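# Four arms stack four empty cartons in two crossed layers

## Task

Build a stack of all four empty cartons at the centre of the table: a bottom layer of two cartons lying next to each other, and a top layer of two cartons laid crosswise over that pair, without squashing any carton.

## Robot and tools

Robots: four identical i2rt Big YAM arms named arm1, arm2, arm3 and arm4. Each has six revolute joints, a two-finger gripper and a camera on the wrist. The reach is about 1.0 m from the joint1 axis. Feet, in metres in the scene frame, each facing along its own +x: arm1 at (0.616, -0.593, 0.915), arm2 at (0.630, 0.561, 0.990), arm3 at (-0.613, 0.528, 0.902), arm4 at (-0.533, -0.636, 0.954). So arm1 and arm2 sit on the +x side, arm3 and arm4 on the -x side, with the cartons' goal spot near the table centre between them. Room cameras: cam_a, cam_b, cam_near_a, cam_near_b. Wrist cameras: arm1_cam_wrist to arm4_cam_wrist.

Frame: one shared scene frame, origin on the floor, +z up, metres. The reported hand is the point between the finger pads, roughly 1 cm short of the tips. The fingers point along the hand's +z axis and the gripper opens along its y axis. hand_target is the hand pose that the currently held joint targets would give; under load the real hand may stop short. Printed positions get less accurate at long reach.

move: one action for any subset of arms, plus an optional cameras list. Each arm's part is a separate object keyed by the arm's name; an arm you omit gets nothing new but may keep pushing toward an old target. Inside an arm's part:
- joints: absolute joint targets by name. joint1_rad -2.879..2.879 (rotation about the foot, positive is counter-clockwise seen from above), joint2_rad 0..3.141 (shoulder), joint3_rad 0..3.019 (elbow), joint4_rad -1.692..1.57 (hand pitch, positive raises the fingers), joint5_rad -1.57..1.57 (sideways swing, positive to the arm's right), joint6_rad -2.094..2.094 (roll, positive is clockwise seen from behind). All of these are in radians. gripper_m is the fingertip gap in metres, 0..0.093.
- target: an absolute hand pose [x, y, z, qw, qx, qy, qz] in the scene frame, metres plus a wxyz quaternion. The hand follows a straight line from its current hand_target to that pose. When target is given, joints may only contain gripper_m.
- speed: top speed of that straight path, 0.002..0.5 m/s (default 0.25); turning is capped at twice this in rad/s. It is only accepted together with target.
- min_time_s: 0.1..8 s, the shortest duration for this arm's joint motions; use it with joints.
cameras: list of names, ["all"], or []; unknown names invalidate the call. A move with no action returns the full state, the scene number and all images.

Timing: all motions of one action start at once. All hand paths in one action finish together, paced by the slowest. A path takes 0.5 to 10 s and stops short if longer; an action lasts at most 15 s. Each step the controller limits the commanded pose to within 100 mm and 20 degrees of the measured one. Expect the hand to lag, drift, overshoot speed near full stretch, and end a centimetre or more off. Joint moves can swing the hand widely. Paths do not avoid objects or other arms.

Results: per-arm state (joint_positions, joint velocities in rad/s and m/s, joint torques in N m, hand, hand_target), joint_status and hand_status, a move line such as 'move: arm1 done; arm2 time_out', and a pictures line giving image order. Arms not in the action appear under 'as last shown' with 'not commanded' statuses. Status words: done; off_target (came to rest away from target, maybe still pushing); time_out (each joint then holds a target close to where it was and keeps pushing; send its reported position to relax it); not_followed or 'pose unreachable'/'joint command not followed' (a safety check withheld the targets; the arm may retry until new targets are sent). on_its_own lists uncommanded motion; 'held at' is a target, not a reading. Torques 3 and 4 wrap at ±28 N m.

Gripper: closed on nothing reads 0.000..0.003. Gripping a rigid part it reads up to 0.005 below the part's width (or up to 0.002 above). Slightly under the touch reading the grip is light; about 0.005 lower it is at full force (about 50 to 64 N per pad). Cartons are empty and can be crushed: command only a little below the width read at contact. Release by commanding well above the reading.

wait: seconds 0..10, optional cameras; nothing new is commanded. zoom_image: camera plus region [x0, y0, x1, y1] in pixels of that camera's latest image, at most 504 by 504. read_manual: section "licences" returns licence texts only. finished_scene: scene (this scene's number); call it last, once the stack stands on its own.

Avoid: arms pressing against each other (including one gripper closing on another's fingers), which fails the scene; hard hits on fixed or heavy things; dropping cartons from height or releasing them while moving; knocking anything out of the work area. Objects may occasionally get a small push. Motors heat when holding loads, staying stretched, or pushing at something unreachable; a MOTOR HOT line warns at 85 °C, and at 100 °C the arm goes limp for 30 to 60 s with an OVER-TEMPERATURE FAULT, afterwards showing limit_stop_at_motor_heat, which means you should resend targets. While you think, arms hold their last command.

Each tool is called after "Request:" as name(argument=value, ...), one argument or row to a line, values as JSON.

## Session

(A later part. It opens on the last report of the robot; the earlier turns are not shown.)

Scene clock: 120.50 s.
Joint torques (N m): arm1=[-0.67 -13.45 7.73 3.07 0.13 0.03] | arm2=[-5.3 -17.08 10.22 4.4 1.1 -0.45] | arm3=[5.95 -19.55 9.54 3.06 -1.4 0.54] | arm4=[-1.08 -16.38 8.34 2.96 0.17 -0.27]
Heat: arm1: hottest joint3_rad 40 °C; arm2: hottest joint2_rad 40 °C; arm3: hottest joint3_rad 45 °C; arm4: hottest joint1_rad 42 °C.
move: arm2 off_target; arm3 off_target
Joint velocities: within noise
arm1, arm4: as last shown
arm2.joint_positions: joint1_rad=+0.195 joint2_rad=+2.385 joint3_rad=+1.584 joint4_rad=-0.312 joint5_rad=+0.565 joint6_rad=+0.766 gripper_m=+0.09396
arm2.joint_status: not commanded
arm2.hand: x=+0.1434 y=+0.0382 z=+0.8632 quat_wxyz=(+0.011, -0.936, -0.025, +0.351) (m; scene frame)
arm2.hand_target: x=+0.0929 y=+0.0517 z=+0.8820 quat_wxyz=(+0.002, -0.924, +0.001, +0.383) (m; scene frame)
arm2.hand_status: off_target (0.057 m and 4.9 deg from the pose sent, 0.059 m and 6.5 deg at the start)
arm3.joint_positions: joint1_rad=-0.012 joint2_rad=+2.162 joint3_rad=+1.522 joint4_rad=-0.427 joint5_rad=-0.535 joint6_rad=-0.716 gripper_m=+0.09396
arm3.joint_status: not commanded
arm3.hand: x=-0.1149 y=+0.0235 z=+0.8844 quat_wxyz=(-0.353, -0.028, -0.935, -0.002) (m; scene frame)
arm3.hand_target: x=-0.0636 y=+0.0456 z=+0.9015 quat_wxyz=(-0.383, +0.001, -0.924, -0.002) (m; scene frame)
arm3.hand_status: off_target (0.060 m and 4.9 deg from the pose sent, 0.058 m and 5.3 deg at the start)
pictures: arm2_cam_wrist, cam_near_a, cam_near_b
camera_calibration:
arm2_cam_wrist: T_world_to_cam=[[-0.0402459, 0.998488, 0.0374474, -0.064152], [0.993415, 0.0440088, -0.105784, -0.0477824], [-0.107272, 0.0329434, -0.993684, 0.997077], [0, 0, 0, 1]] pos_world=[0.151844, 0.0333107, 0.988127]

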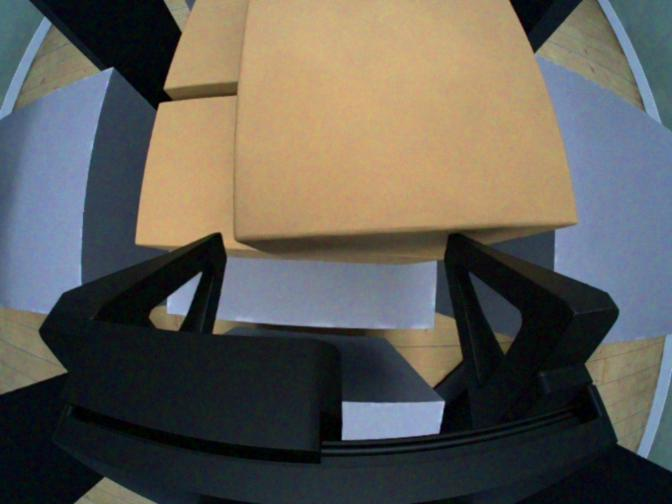

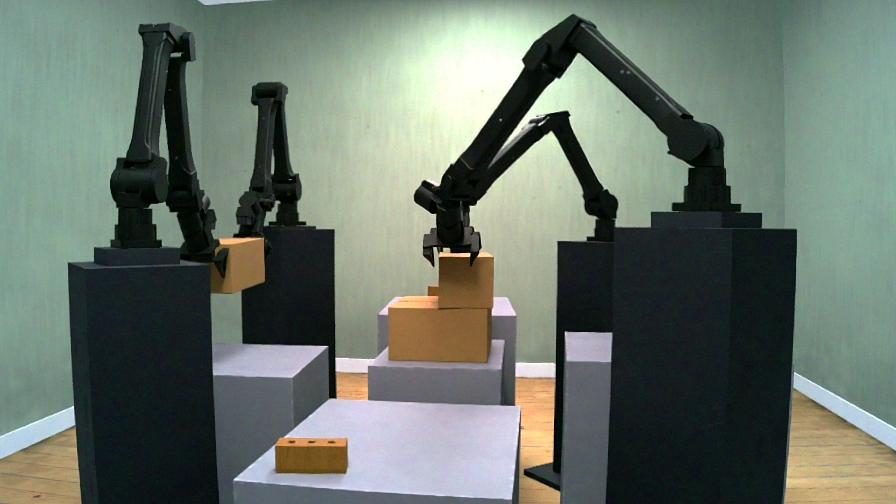

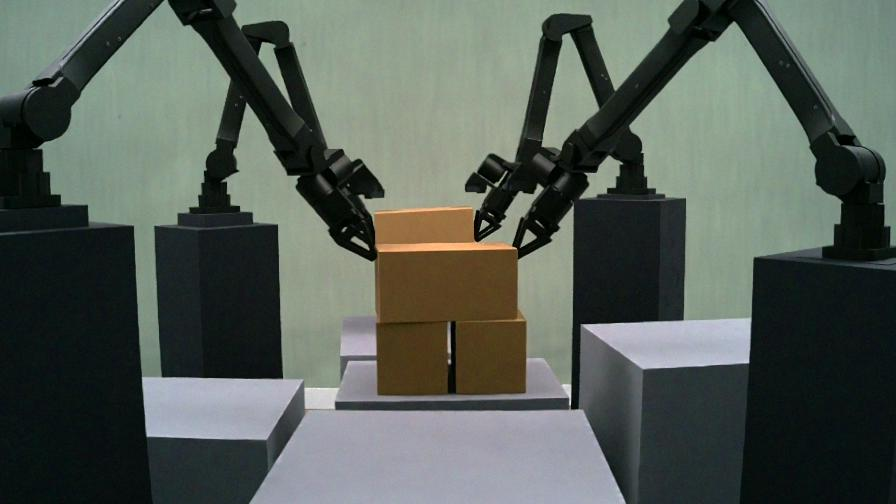

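Request:
move(
  arm2={"target":[0.20,0.050,0.890,0,0.9239,0,-0.3827],"speed":0.08},
  arm3={"target":[-0.17,0.044,0.905,0.3827,0,0.9239,0],"speed":0.08},
  cameras=["cam_near_b","cam_near_a"],
)

Request:
move(
  arm2={"target":[0.33,0.38,1.05,0,0.9239,0,-0.3827],"speed":0.3},
  arm3={"target":[-0.30,0.38,1.05,0.3827,0,0.9239,0],"speed":0.3},
  cameras=["cam_near_b","cam_near_a"],
)

Request:
move(
  arm1={"target":[0.090,-0.400,0.925,0.0096,0.9236,0.0231,-0.3826],"speed":0.06},
  arm4={"target":[-0.060,-0.400,0.925,0.3826,0.0231,0.9236,-0.0096],"speed":0.06},
  cameras=["arm1_cam_wrist","arm4_cam_wrist","cam_near_b","cam_near_a"],
)

Scene clock: 124.73 s.
Joint torques (N m): arm1=[-0.67 -13.39 7.75 3.07 0.13 0.03] | arm2=[1.26 -18.61 5.82 2.17 0.67 0.09] | arm3=[-0.26 -19.9 6.8 1.26 -0.64 0.07] | arm4=[-0.97 -16.5 8.32 2.95 0.17 -0.24]
Heat: arm1: hottest joint3_rad 40 °C; arm2: hottest joint2_rad 41 °C; arm3: hottest joint3_rad 45 °C; arm4: hottest joint1_rad 42 °C.
move: arm2 off_target; arm3 off_target
Joint velocities: within noise
arm1, arm4: as last shown
arm2.joint_positions: joint1_rad=+0.269 joint2_rad=+2.297 joint3_rad=+1.404 joint4_rad=-0.248 joint5_rad=+0.642 joint6_rad=+0.862 gripper_m=+0.09396
arm2.joint_status: not commanded
arm2.hand: x=+0.2024 y=+0.0566 z=+0.8710 quat_wxyz=(+0.016, -0.928, -0.010, +0.372) (m; scene frame)
arm2.hand_target: x=+0.1999 y=+0.0501 z=+0.8899 quat_wxyz=(+0.000, -0.924, +0.000, +0.383) (m; scene frame)
arm2.hand_status: off_target (0.020 m and 2.6 deg from the pose sent, 0.064 m and 5.0 deg at the start)
arm3.joint_positions: joint1_rad=-0.072 joint2_rad=+2.058 joint3_rad=+1.332 joint4_rad=-0.374 joint5_rad=-0.621 joint6_rad=-0.812 gripper_m=+0.09396
arm3.joint_status: not commanded
arm3.hand: x=-0.1698 y=+0.0517 z=+0.8893 quat_wxyz=(-0.373, -0.006, -0.928, -0.014) (m; scene frame)
arm3.hand_target: x=-0.1701 y=+0.0441 z=+0.9050 quat_wxyz=(-0.383, +0.000, -0.924, +0.000) (m; scene frame)
arm3.hand_status: off_target (0.018 m and 2.2 deg from the pose sent, 0.062 m and 5.0 deg at the start)
pictures: cam_near_a, cam_near_b

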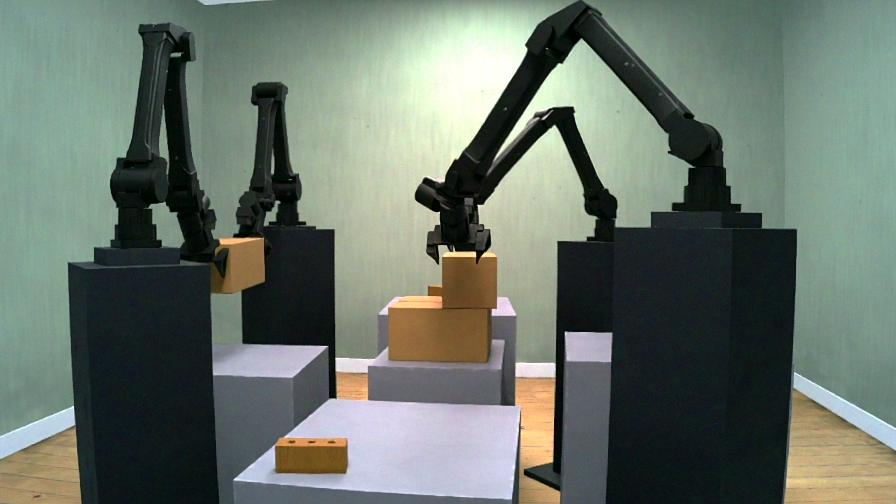

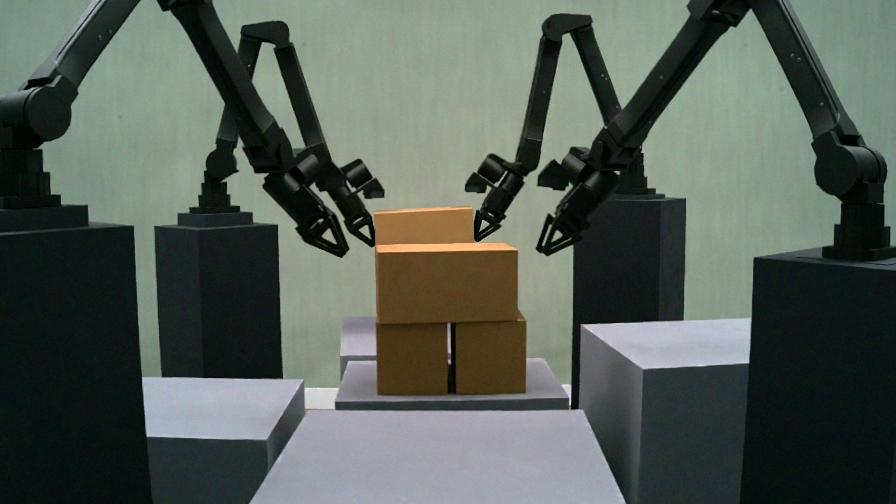

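Scene clock: 127.07 s.
Joint torques (N m): arm1=[-0.67 -13.39 7.75 3.07 0.13 0.03] | arm2=[0.44 -5.07 7.02 1.22 0.23 -0.11] | arm3=[1.38 -4.89 8.9 0.94 -0.12 0.17] | arm4=[-1.08 -16.44 8.34 2.97 0.19 -0.24]
Heat: arm1: hottest joint3_rad 41 °C; arm2: hottest joint2_rad 40 °C; arm3: hottest joint3_rad 45 °C; arm4: hottest joint1_rad 42 °C.
move: arm2 done; arm3 done
Joint velocities: within noise
arm1, arm4: as last shown
arm2.joint_positions: joint1_rad=+0.047 joint2_rad=+1.183 joint3_rad=+0.414 joint4_rad=-0.197 joint5_rad=+0.531 joint6_rad=+0.640 gripper_m=+0.09396
arm2.joint_status: not commanded
arm2.hand: x=+0.3285 y=+0.3747 z=+1.0496 quat_wxyz=(-0.003, -0.923, +0.001, +0.385) (m; scene frame)
arm2.hand_target: x=+0.3299 y=+0.3799 z=+1.0499 quat_wxyz=(+0.000, -0.924, +0.000, +0.383) (m; scene frame)
arm2.hand_status: done (0.006 m and 0.5 deg from the pose sent, 0.391 m and 2.6 deg at the start)
arm3.joint_positions: joint1_rad=+0.237 joint2_rad=+0.909 joint3_rad=+0.519 joint4_rad=-0.519 joint5_rad=-0.444 joint6_rad=-0.508 gripper_m=+0.09396
arm3.joint_status: not commanded
arm3.hand: x=-0.3023 y=+0.3762 z=+1.0455 quat_wxyz=(-0.381, -0.003, -0.925, +0.001) (m; scene frame)
arm3.hand_target: x=-0.3000 y=+0.3799 z=+1.0500 quat_wxyz=(-0.383, +0.000, -0.924, +0.000) (m; scene frame)
arm3.hand_status: done (0.006 m and 0.5 deg from the pose sent, 0.388 m and 2.2 deg at the start)
pictures: cam_near_a, cam_near_b

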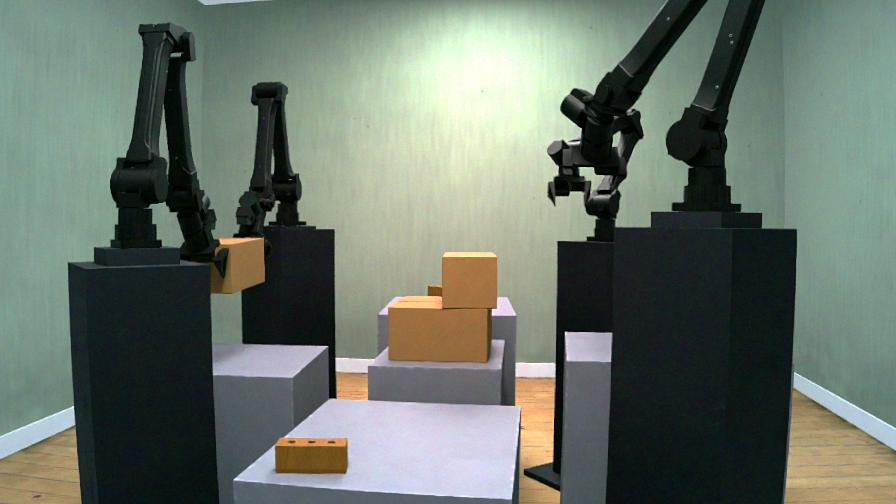

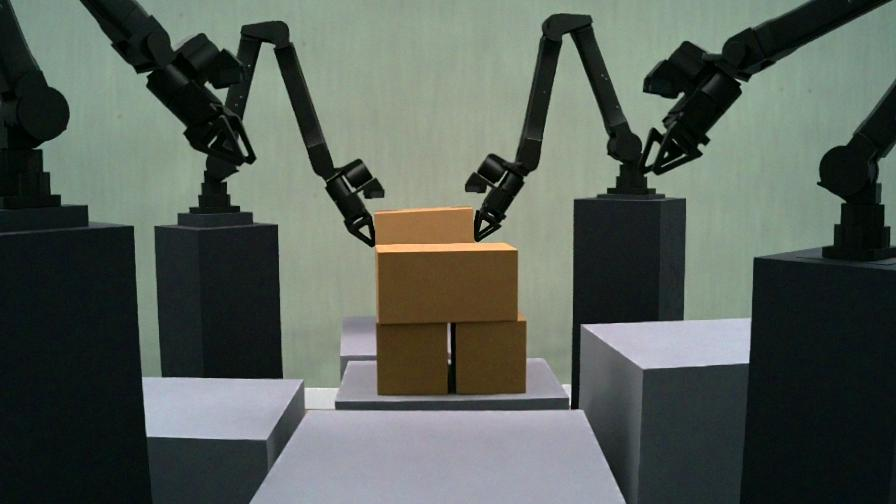

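Scene clock: 131.60 s.
Joint torques (N m): arm1=[-0.09 -10.34 12.42 2.28 -0.69 -0.06] | arm2=[0.21 -5.13 6.97 1.13 0.21 -0.12] | arm3=[1.44 -5.01 8.88 0.91 -0.12 0.21] | arm4=[-0.97 -13.98 13.79 2.11 1.24 0.17]
Heat: arm1: hottest joint3_rad 42 °C; arm2: hottest joint2_rad 40 °C; arm3: hottest joint3_rad 46 °C; arm4: hottest joint1_rad 42 °C.
move: arm1 off_target; arm4 off_target
Joint velocities: within noise
arm1.joint_positions: joint1_rad=+0.350 joint2_rad=+1.744 joint3_rad=+0.734 joint4_rad=+0.008 joint5_rad=-0.334 joint6_rad=-0.361 gripper_m=+0.09396
arm1.joint_status: not commanded
arm1.hand: x=+0.1556 y=-0.4282 z=+0.8823 quat_wxyz=(+0.036, +0.948, +0.000, -0.317) (m; scene frame)
arm1.hand_target: x=+0.0982 y=-0.4030 z=+0.9309 quat_wxyz=(+0.009, +0.924, +0.023, -0.382) (m; scene frame)
arm1.hand_status: off_target (0.083 m and 8.9 deg from the pose sent, 0.259 m and 10.6 deg at the start)
arm2, arm3: as last shown
arm3.joint_positions: joint1_rad=+0.237 joint2_rad=+0.909 joint3_rad=+0.519 joint4_rad=-0.519 joint5_rad=-0.444 joint6_rad=-0.507 gripper_m=+0.09396
arm3.hand: x=-0.3023 y=+0.3762 z=+1.0455 quat_wxyz=(-0.381, -0.004, -0.925, +0.001) (m; scene frame)
arm4.joint_positions: joint1_rad=-0.368 joint2_rad=+1.820 joint3_rad=+0.677 joint4_rad=+0.099 joint5_rad=+0.422 joint6_rad=+0.466 gripper_m=+0.09396
arm4.joint_status: not commanded
arm4.hand: x=-0.1199 y=-0.4285 z=+0.8863 quat_wxyz=(-0.323, +0.019, -0.945, +0.040) (m; scene frame)
arm4.hand_target: x=-0.0660 y=-0.4034 z=+0.9298 quat_wxyz=(-0.382, -0.023, -0.924, +0.009) (m; scene frame)
arm4.hand_status: off_target (0.077 m and 9.4 deg from the pose sent, 0.240 m and 9.8 deg at the start)
pictures: arm1_cam_wrist, arm4_cam_wrist, cam_near_a, cam_near_b
camera_calibration:
arm1_cam_wrist: T_world_to_cam=[[-0.0350001, 0.997227, -0.065679, 0.489978], [0.998891, 0.0328371, -0.0337286, -0.108159], [-0.0314784, -0.0667866, -0.997271, 0.980613], [0, 0, 0, 1]] pos_world=[0.156056, -0.419576, 1.00647]
arm4_cam_wrist: T_world_to_cam=[[0.020279, -0.995523, 0.0923178, -0.508917], [-0.998964, -0.0239374, -0.0386956, -0.0921021], [0.0407322, -0.0914375, -0.994977, 0.970281], [0, 0, 0, 1]] pos_world=[-0.121208, -0.420123, 1.00883]

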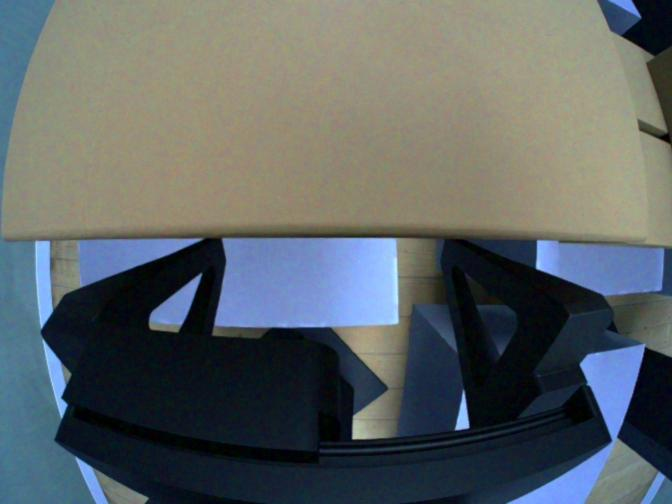

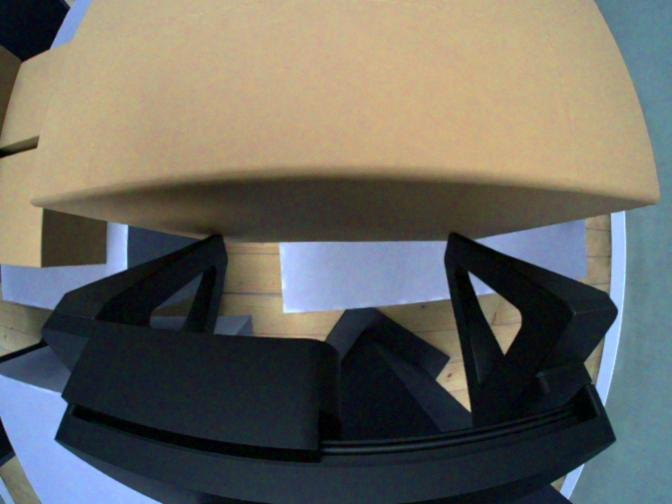

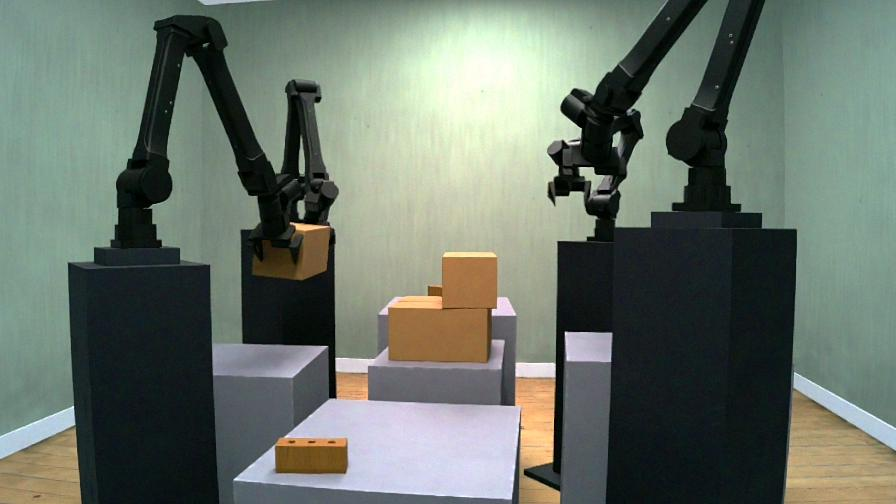

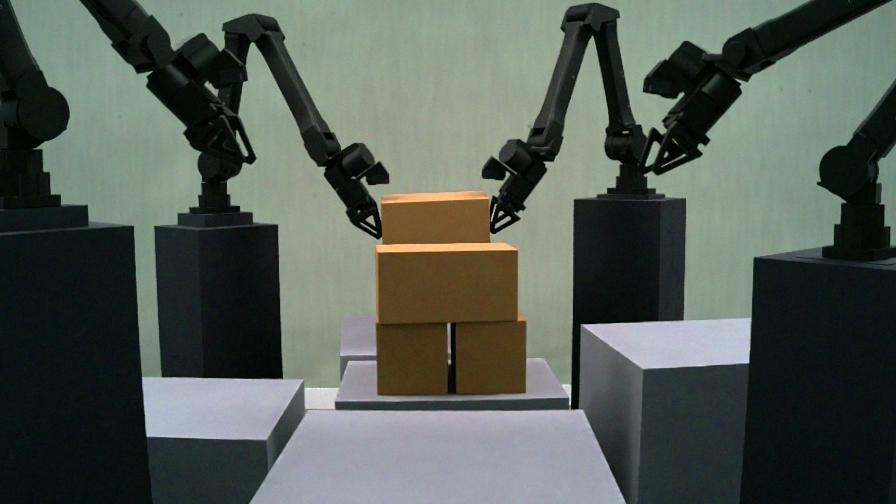

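Request:
move(
  arm1={"target":[0.080,-0.200,0.925,0.0153,0.9231,0.037,-0.3824],"speed":0.06},
  arm4={"target":[-0.070,-0.200,0.925,0.3824,0.037,0.9231,-0.0153],"speed":0.06},
  cameras=["arm1_cam_wrist","arm4_cam_wrist","cam_near_b","cam_near_a"],
)

Scene clock: 138.43 s.
Joint torques (N m): arm1=[3.08 -14.86 13.65 2 -1.63 -0.02] | arm2=[0.21 -5.01 7.13 1.11 0.17 -0.11] | arm3=[1.44 -5.13 8.9 0.92 -0.12 0.21] | arm4=[-3.31 -16.26 15.62 1.66 1.53 0.01]
Heat: arm1: hottest joint3_rad 43 °C; arm2: hottest joint2_rad 39 °C; arm3: hottest joint3_rad 47 °C; arm4: hottest joint1_rad 42 °C.
move: arm1 off_target; arm4 off_target
Joint velocities: within noise
arm1.joint_positions: joint1_rad=+0.000 joint2_rad=+1.995 joint3_rad=+1.152 joint4_rad=-0.311 joint5_rad=-0.523 joint6_rad=-0.670 gripper_m=+0.09396
arm1.joint_status: not commanded
arm1.hand: x=+0.1500 y=-0.2290 z=+0.8715 quat_wxyz=(+0.052, +0.947, -0.013, -0.318) (m; scene frame)
arm1.hand_target: x=+0.0882 y=-0.2076 z=+0.9310 quat_wxyz=(+0.016, +0.923, +0.038, -0.383) (m; scene frame)
arm1.hand_status: off_target (0.093 m and 10.6 deg from the pose sent, 0.244 m and 9.4 deg at the start)
arm2, arm3: as last shown
arm4.joint_positions: joint1_rad=-0.025 joint2_rad=+2.023 joint3_rad=+1.138 joint4_rad=-0.297 joint5_rad=+0.610 joint6_rad=+0.815 gripper_m=+0.09396
arm4.joint_status: not commanded
arm4.hand: x=-0.1243 y=-0.2225 z=+0.9003 quat_wxyz=(-0.345, +0.012, -0.937, +0.041) (m; scene frame)
arm4.hand_target: x=-0.0740 y=-0.2054 z=+0.9285 quat_wxyz=(-0.383, -0.037, -0.923, +0.015) (m; scene frame)
arm4.hand_status: off_target (0.064 m and 7.8 deg from the pose sent, 0.237 m and 10.1 deg at the start)
pictures: arm1_cam_wrist, arm4_cam_wrist, cam_near_a, cam_near_b
camera_calibration:
arm1_cam_wrist: T_world_to_cam=[[-0.0211956, 0.994352, -0.103991, 0.321017], [0.999214, 0.0175836, -0.035528, -0.111485], [-0.0334988, -0.104662, -0.993943, 0.971735], [0, 0, 0, 1]] pos_world=[0.150754, -0.21554, 0.995272]
arm4_cam_wrist: T_world_to_cam=[[0.00463419, -0.995908, 0.0902562, -0.305319], [-0.996118, -0.0125314, -0.087129, -0.044501], [0.0879035, -0.0895021, -0.9921, 1.00687], [0, 0, 0, 1]] pos_world=[-0.13142, -0.214511, 1.02259]

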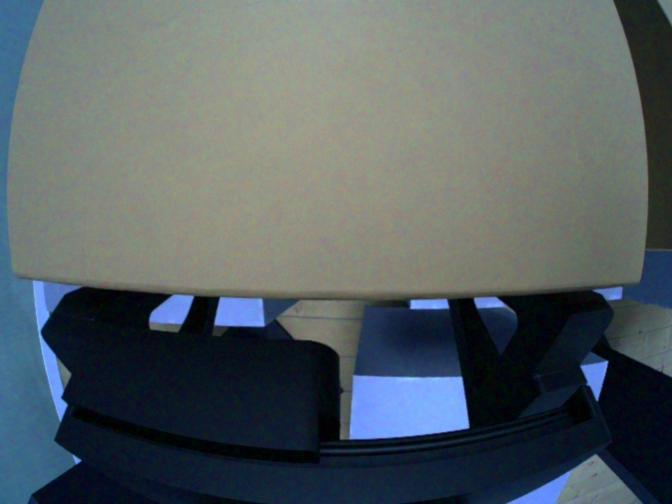

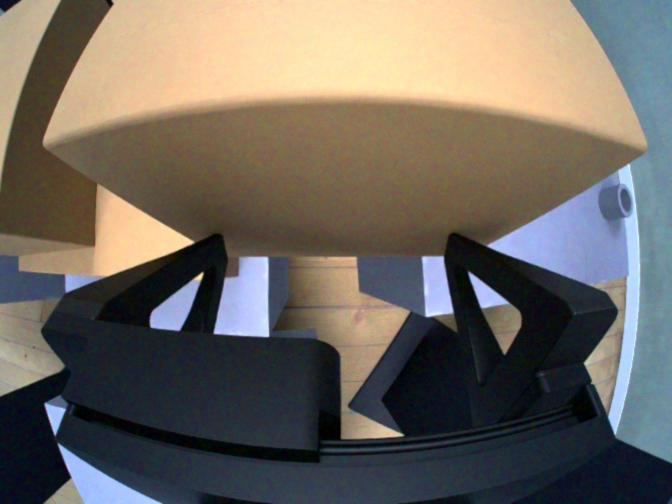

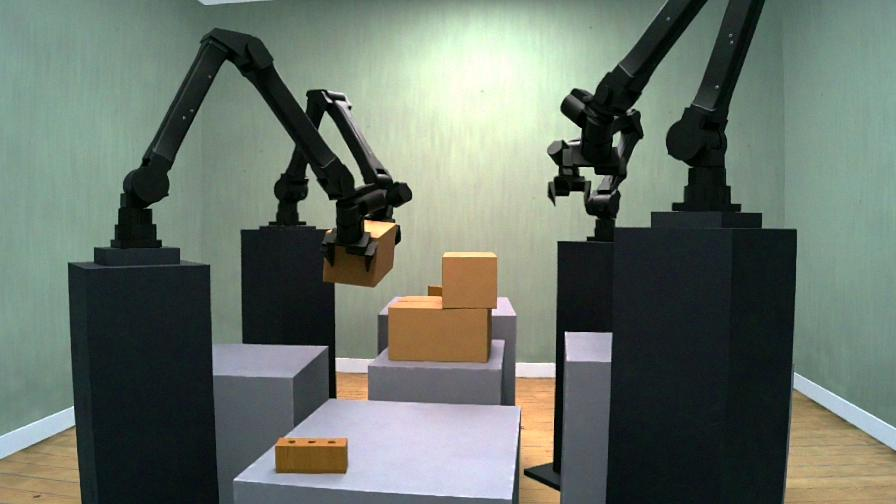

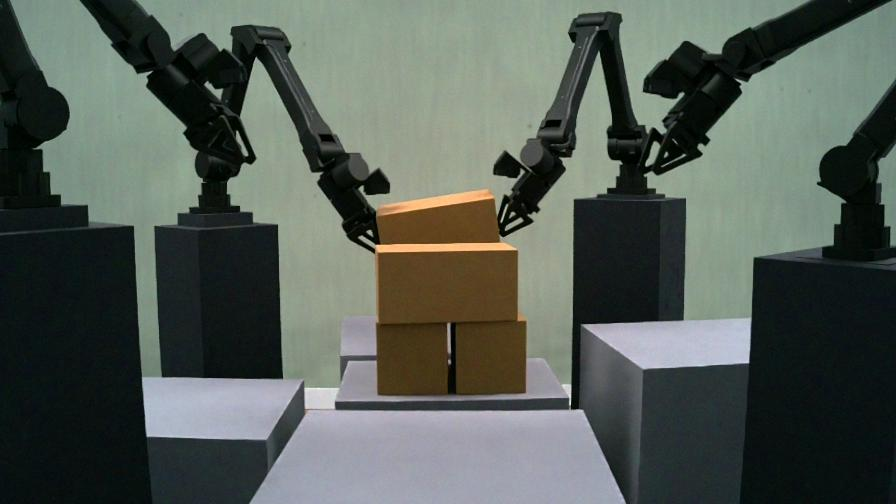

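Request:
move(
  arm1={"target":[0.080,-0.056,0.960,0.0153,0.9231,0.037,-0.3824],"speed":0.05},
  arm4={"target":[-0.070,-0.060,0.930,0.3824,0.037,0.9231,-0.0153],"speed":0.05},
  cameras=["arm1_cam_wrist","arm4_cam_wrist","cam_near_b","cam_near_a"],
)

Scene clock: 143.30 s.
Joint torques (N m): arm1=[4.54 -17.14 14.06 1.76 -1.42 0.05] | arm2=[0.26 -4.37 7.01 1.22 0.2 -0.14] | arm3=[1.38 -5.13 8.88 0.95 -0.12 0.21] | arm4=[-4.89 -21.13 16.5 1.29 2.08 -0.21]
Heat: arm1: hottest joint3_rad 46 °C; arm2: hottest joint2_rad 39 °C; arm3: hottest joint3_rad 47 °C; arm4: hottest joint1_rad 42 °C.
move: arm1 off_target; arm4 off_target
Joint velocities: within noise
arm1.joint_positions: joint1_rad=-0.167 joint2_rad=+2.180 joint3_rad=+1.635 joint4_rad=-0.660 joint5_rad=-0.609 joint6_rad=-0.832 gripper_m=+0.09396
arm1.joint_status: not commanded
arm1.hand: x=+0.1431 y=-0.0692 z=+0.9161 quat_wxyz=(+0.046, +0.940, -0.014, -0.339) (m; scene frame)
arm1.hand_target: x=+0.0858 y=-0.0637 z=+0.9633 quat_wxyz=(+0.016, +0.923, +0.037, -0.383) (m; scene frame)
arm1.hand_status: off_target (0.078 m and 8.6 deg from the pose sent, 0.207 m and 10.6 deg at the start)
arm2, arm3: as last shown
arm4.joint_positions: joint1_rad=+0.125 joint2_rad=+2.259 joint3_rad=+1.612 joint4_rad=-0.611 joint5_rad=+0.651 joint6_rad=+0.983 gripper_m=+0.09396
arm4.joint_status: not commanded
arm4.hand: x=-0.1360 y=-0.0676 z=+0.9024 quat_wxyz=(-0.348, +0.012, -0.937, +0.029) (m; scene frame)
arm4.hand_target: x=-0.0741 y=-0.0671 z=+0.9327 quat_wxyz=(-0.383, -0.037, -0.923, +0.016) (m; scene frame)
arm4.hand_status: off_target (0.072 m and 7.2 deg from the pose sent, 0.174 m and 7.8 deg at the start)
pictures: arm1_cam_wrist, arm4_cam_wrist, cam_near_a, cam_near_b
camera_calibration:
arm1_cam_wrist: T_world_to_cam=[[-0.0176927, 0.995621, -0.0917968, 0.155091], [0.996797, 0.0104031, -0.0792894, -0.0657794], [-0.0779872, -0.0929056, -0.992616, 1.03854], [0, 0, 0, 1]] pos_world=[0.149306, -0.057241, 1.03989]
arm4_cam_wrist: T_world_to_cam=[[0.0129377, -0.997725, 0.0661616, -0.128358], [-0.995576, -0.0190115, -0.0920136, -0.0500428], [0.0930621, -0.0646785, -0.993557, 1.02756], [0, 0, 0, 1]] pos_world=[-0.143788, -0.0625558, 1.02483]

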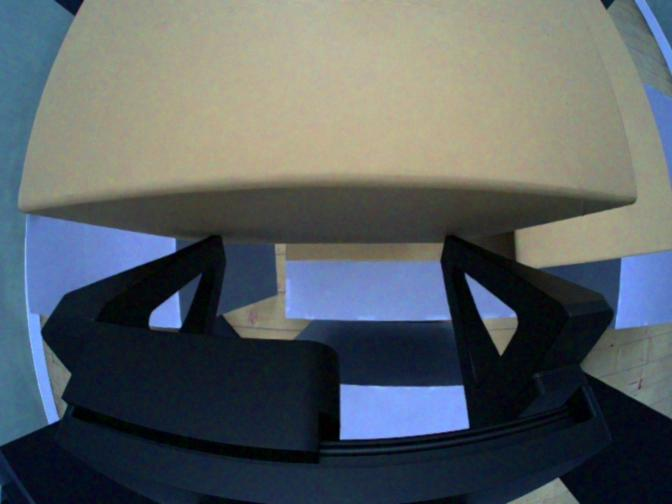

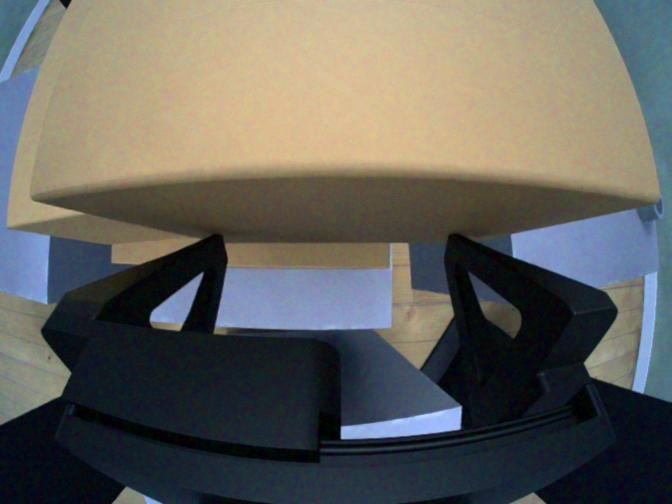

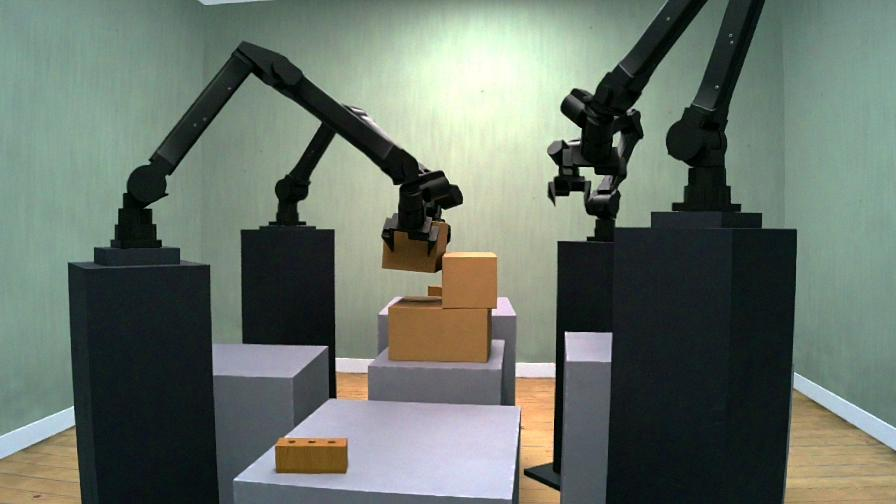

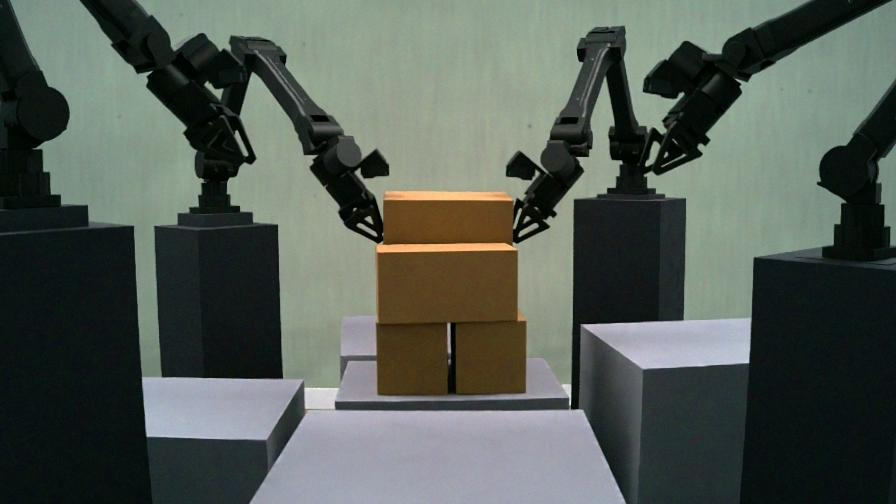

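Request:
move(
  arm1={"target":[0.080,-0.070,0.910,0.0153,0.9231,0.037,-0.3824],"speed":0.05},
  arm4={"target":[-0.070,-0.074,0.880,0.3824,0.037,0.9231,-0.0153],"speed":0.05},
  cameras=["cam_near_b","cam_near_a"],
)

Request:
zoom_image(
  camera="cam_near_a",
  region=[360, 200, 520, 380],
)

Scene clock: 145.73 s.
Joint torques (N m): arm1=[5.77 -17.44 9.44 3.29 -1.24 0.15] | arm2=[-0.21 -4.72 7.17 1.02 0.24 -0.11] | arm3=[1.44 -4.95 8.88 0.92 -0.11 0.21] | arm4=[-5.83 -22.01 11.9 2.22 2.21 -0.3]
Heat: arm1: hottest joint3_rad 46 °C; arm2: hottest joint2_rad 39 °C; arm3: hottest joint3_rad 47 °C; arm4: hottest joint1_rad 42 °C.
move: arm1 off_target; arm4 off_target
Joint velocities: within noise
arm1.joint_positions: joint1_rad=-0.169 joint2_rad=+2.231 joint3_rad=+1.635 joint4_rad=-0.584 joint5_rad=-0.609 joint6_rad=-0.833 gripper_m=+0.09396
arm1.joint_status: not commanded
arm1.hand: x=+0.1395 y=-0.0617 z=+0.8880 quat_wxyz=(+0.036, +0.937, -0.010, -0.346) (m; scene frame)
arm1.hand_target: x=+0.0839 y=-0.0750 z=+0.9121 quat_wxyz=(+0.017, +0.923, +0.038, -0.383) (m; scene frame)
arm1.hand_status: off_target (0.064 m and 7.4 deg from the pose sent, 0.063 m and 8.6 deg at the start)
arm2, arm3: as last shown
arm4.joint_positions: joint1_rad=+0.129 joint2_rad=+2.327 joint3_rad=+1.612 joint4_rad=-0.527 joint5_rad=+0.644 joint6_rad=+0.984 gripper_m=+0.09396
arm4.joint_status: not commanded
arm4.hand: x=-0.1377 y=-0.0625 z=+0.8622 quat_wxyz=(-0.349, +0.011, -0.937, +0.019) (m; scene frame)
arm4.hand_target: x=-0.0742 y=-0.0792 z=+0.8817 quat_wxyz=(-0.382, -0.037, -0.923, +0.017) (m; scene frame)
arm4.hand_status: off_target (0.071 m and 6.9 deg from the pose sent, 0.070 m and 7.2 deg at the start)
pictures: cam_near_a, cam_near_b

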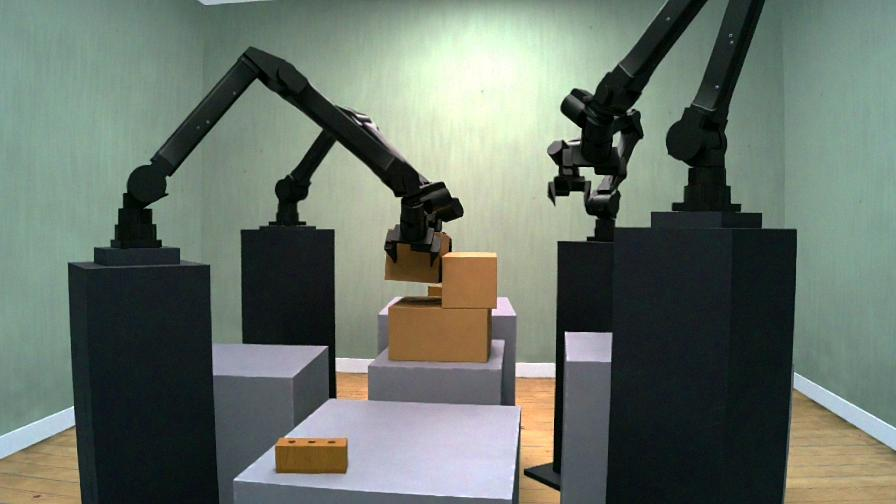

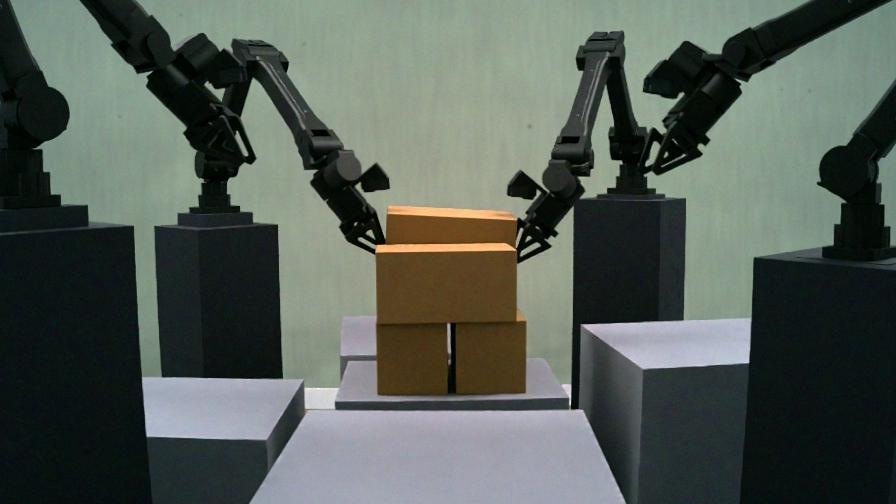

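Scaled by 2.800 from the camera's 896x504 image, which has a finer 1280x720 frame.

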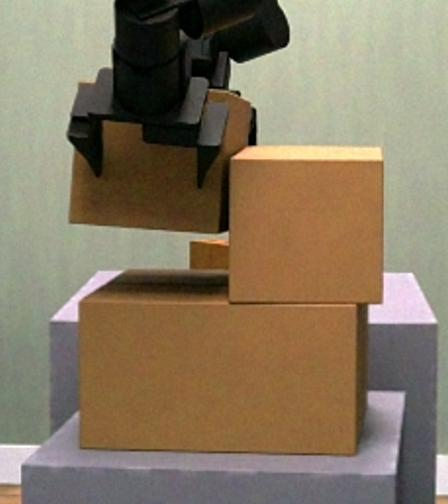

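Request:
move(
  arm1={"target":[0.080,-0.105,0.915,0.0153,0.9231,0.037,-0.3824],"speed":0.05},
  arm4={"target":[-0.070,-0.109,0.895,0.3824,0.037,0.9231,-0.0153],"speed":0.05},
  cameras=["arm1_cam_wrist","arm4_cam_wrist","cam_near_b","cam_near_a"],
)

Request:
zoom_image(
  camera="cam_near_a",
  region=[360, 200, 520, 380],
)

Scene clock: 148.13 s.
Joint torques (N m): arm1=[7 -21.3 7.72 2.67 -1.24 0.27] | arm2=[0.73 -5.19 6.97 0.98 0.21 -0.13] | arm3=[1.38 -5.01 8.9 0.94 -0.12 0.2] | arm4=[-6.3 -24.18 8.4 2.21 1.44 -0.38]
Heat: arm1: hottest joint3_rad 47 °C; arm2: hottest joint2_rad 39 °C; arm3: hottest joint3_rad 48 °C; arm4: hottest joint1_rad 42 °C.
move: arm1 off_target; arm4 off_target
Joint velocities: within noise
arm1.joint_positions: joint1_rad=-0.150 joint2_rad=+2.223 joint3_rad=+1.537 joint4_rad=-0.496 joint5_rad=-0.596 joint6_rad=-0.811 gripper_m=+0.09396
arm1.joint_status: not commanded
arm1.hand: x=+0.1444 y=-0.0884 z=+0.8606 quat_wxyz=(+0.040, +0.940, -0.014, -0.340) (m; scene frame)
arm1.hand_target: x=+0.0843 y=-0.1094 z=+0.9155 quat_wxyz=(+0.018, +0.923, +0.038, -0.384) (m; scene frame)
arm1.hand_status: off_target (0.086 m and 8.4 deg from the pose sent, 0.078 m and 7.4 deg at the start)
arm2, arm3: as last shown
arm4.joint_positions: joint1_rad=+0.112 joint2_rad=+2.283 joint3_rad=+1.528 joint4_rad=-0.465 joint5_rad=+0.656 joint6_rad=+0.960 gripper_m=+0.09396
arm4.joint_status: not commanded
arm4.hand: x=-0.1340 y=-0.0851 z=+0.8671 quat_wxyz=(-0.358, +0.010, -0.934, +0.021) (m; scene frame)
arm4.hand_target: x=-0.0738 y=-0.1121 z=+0.8950 quat_wxyz=(-0.383, -0.037, -0.923, +0.017) (m; scene frame)
arm4.hand_status: off_target (0.074 m and 6.2 deg from the pose sent, 0.088 m and 6.9 deg at the start)
pictures: arm1_cam_wrist, arm4_cam_wrist, cam_near_a, cam_near_b
camera_calibration:
arm1_cam_wrist: T_world_to_cam=[[-0.0133785, 0.996651, -0.0806673, 0.159009], [0.99677, 0.00690365, -0.0800172, -0.0710033], [-0.0791924, -0.0814772, -0.993524, 0.983716], [0, 0, 0, 1]] pos_world=[0.150804, -0.0778362, 0.984491]
arm4_cam_wrist: T_world_to_cam=[[0.0141592, -0.998649, 0.0500038, -0.129434], [-0.993441, -0.0197248, -0.112628, -0.0335722], [0.113462, -0.0480811, -0.992378, 0.994266], [0, 0, 0, 1]] pos_world=[-0.144331, -0.0821159, 0.989379]

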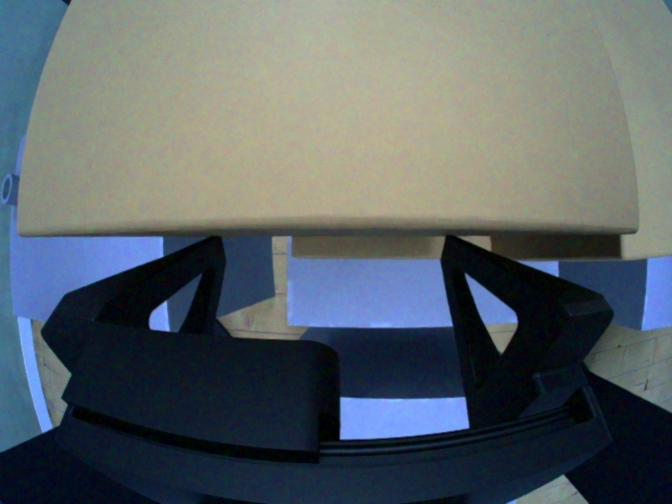

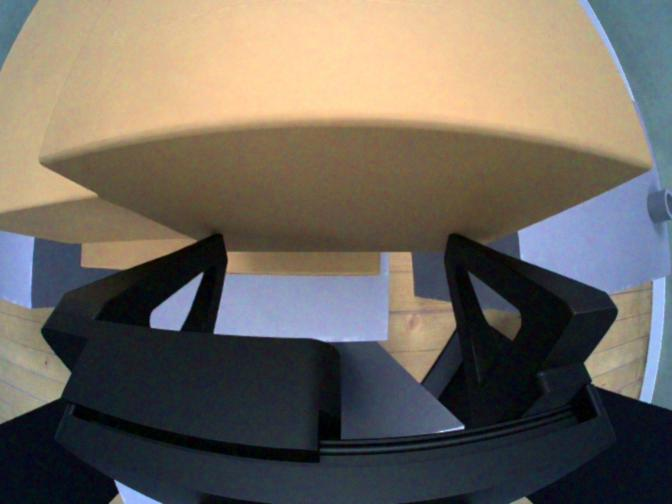

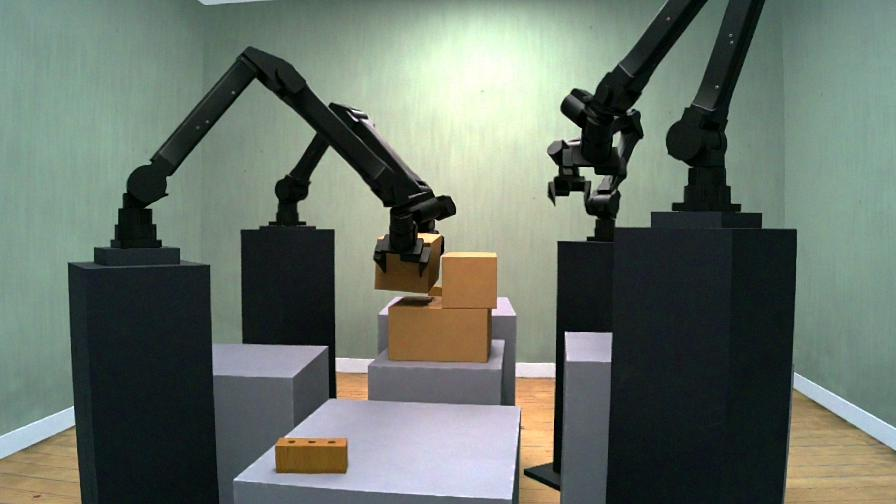

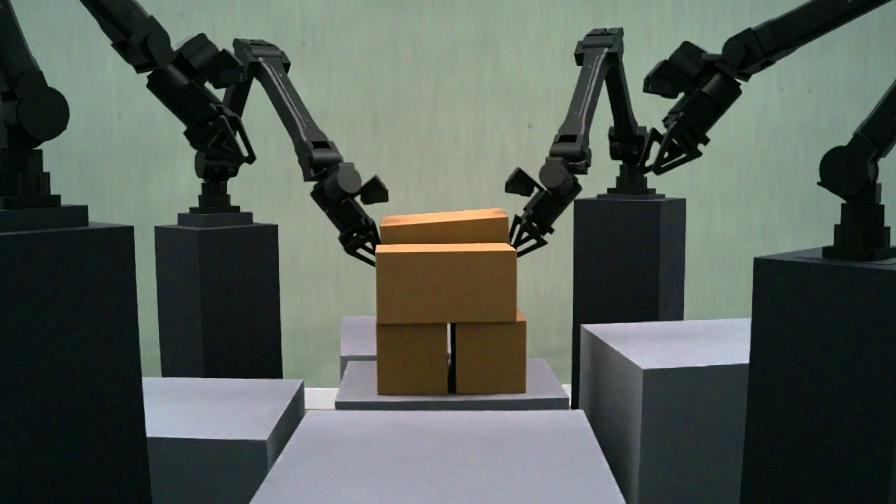

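Scaled by 2.800 from the camera's 896x504 image, which has a finer 1280x720 frame.

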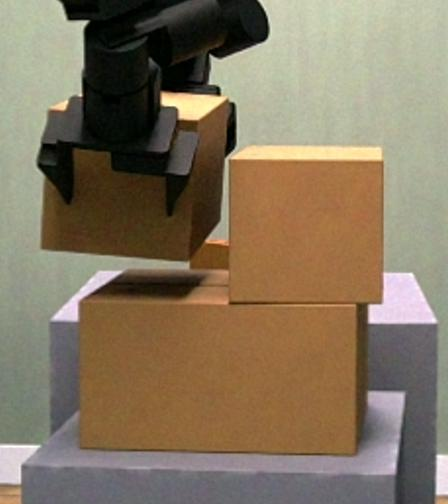

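Request:
move(
  arm1={"target":[0.080,-0.060,0.895,0.0153,0.9231,0.037,-0.3824],"speed":0.05},
  arm4={"target":[-0.070,-0.082,0.875,0.3824,0.037,0.9231,-0.0153],"speed":0.05},
  cameras=["cam_near_b","cam_near_a"],
)

Request:
zoom_image(
  camera="cam_near_a",
  region=[360, 200, 520, 380],
)

Scene clock: 151.73 s.
Joint torques (N m): arm1=[3.72 -18.14 13.64 1.66 -1.53 0.11] | arm2=[0.26 -5.48 6.9 1.1 0.21 -0.13] | arm3=[1.44 -5.01 8.88 0.92 -0.12 0.21] | arm4=[-5.13 -20.48 14.95 1.21 1.71 -0.08]
Heat: arm1: hottest joint3_rad 47 °C; arm2: hottest joint2_rad 38 °C; arm3: hottest joint3_rad 48 °C; arm4: hottest joint3_rad 43 °C.
move: arm1 off_target; arm4 off_target
Joint velocities: within noise
arm1.joint_positions: joint1_rad=-0.154 joint2_rad=+2.271 joint3_rad=+1.583 joint4_rad=-0.530 joint5_rad=-0.604 joint6_rad=-0.837 gripper_m=+0.09396
arm1.joint_status: not commanded
arm1.hand: x=+0.1427 y=-0.0840 z=+0.8444 quat_wxyz=(+0.051, +0.941, -0.008, -0.334) (m; scene frame)
arm1.hand_target: x=+0.0860 y=-0.0678 z=+0.8996 quat_wxyz=(+0.016, +0.923, +0.038, -0.383) (m; scene frame)
arm1.hand_status: off_target (0.084 m and 8.9 deg from the pose sent, 0.078 m and 8.4 deg at the start)
arm2, arm3: as last shown
arm4.joint_positions: joint1_rad=+0.111 joint2_rad=+2.304 joint3_rad=+1.537 joint4_rad=-0.464 joint5_rad=+0.654 joint6_rad=+0.950 gripper_m=+0.09396
arm4.joint_status: not commanded
arm4.hand: x=-0.1342 y=-0.0856 z=+0.8560 quat_wxyz=(-0.354, +0.016, -0.935, +0.027) (m; scene frame)
arm4.hand_target: x=-0.0736 y=-0.0881 z=+0.8777 quat_wxyz=(-0.383, -0.037, -0.923, +0.016) (m; scene frame)
arm4.hand_status: off_target (0.067 m and 7.2 deg from the pose sent, 0.065 m and 6.2 deg at the start)
pictures: cam_near_a, cam_near_b

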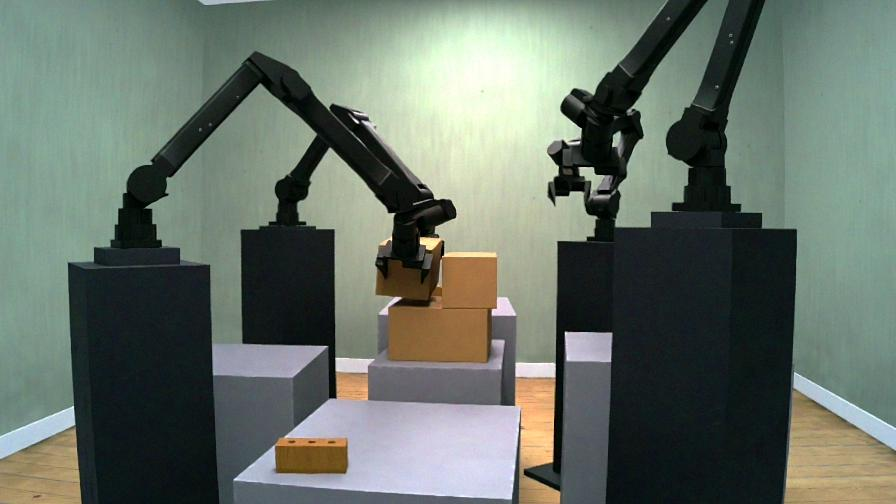

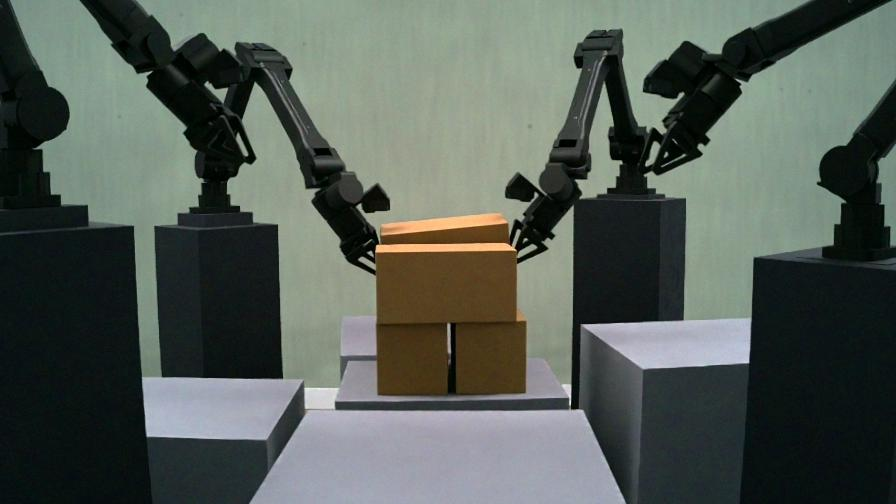

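Scaled by 2.800 from the camera's 896x504 image, which has a finer 1280x720 frame.

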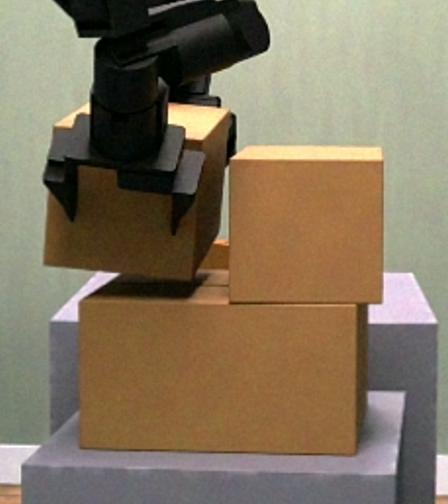

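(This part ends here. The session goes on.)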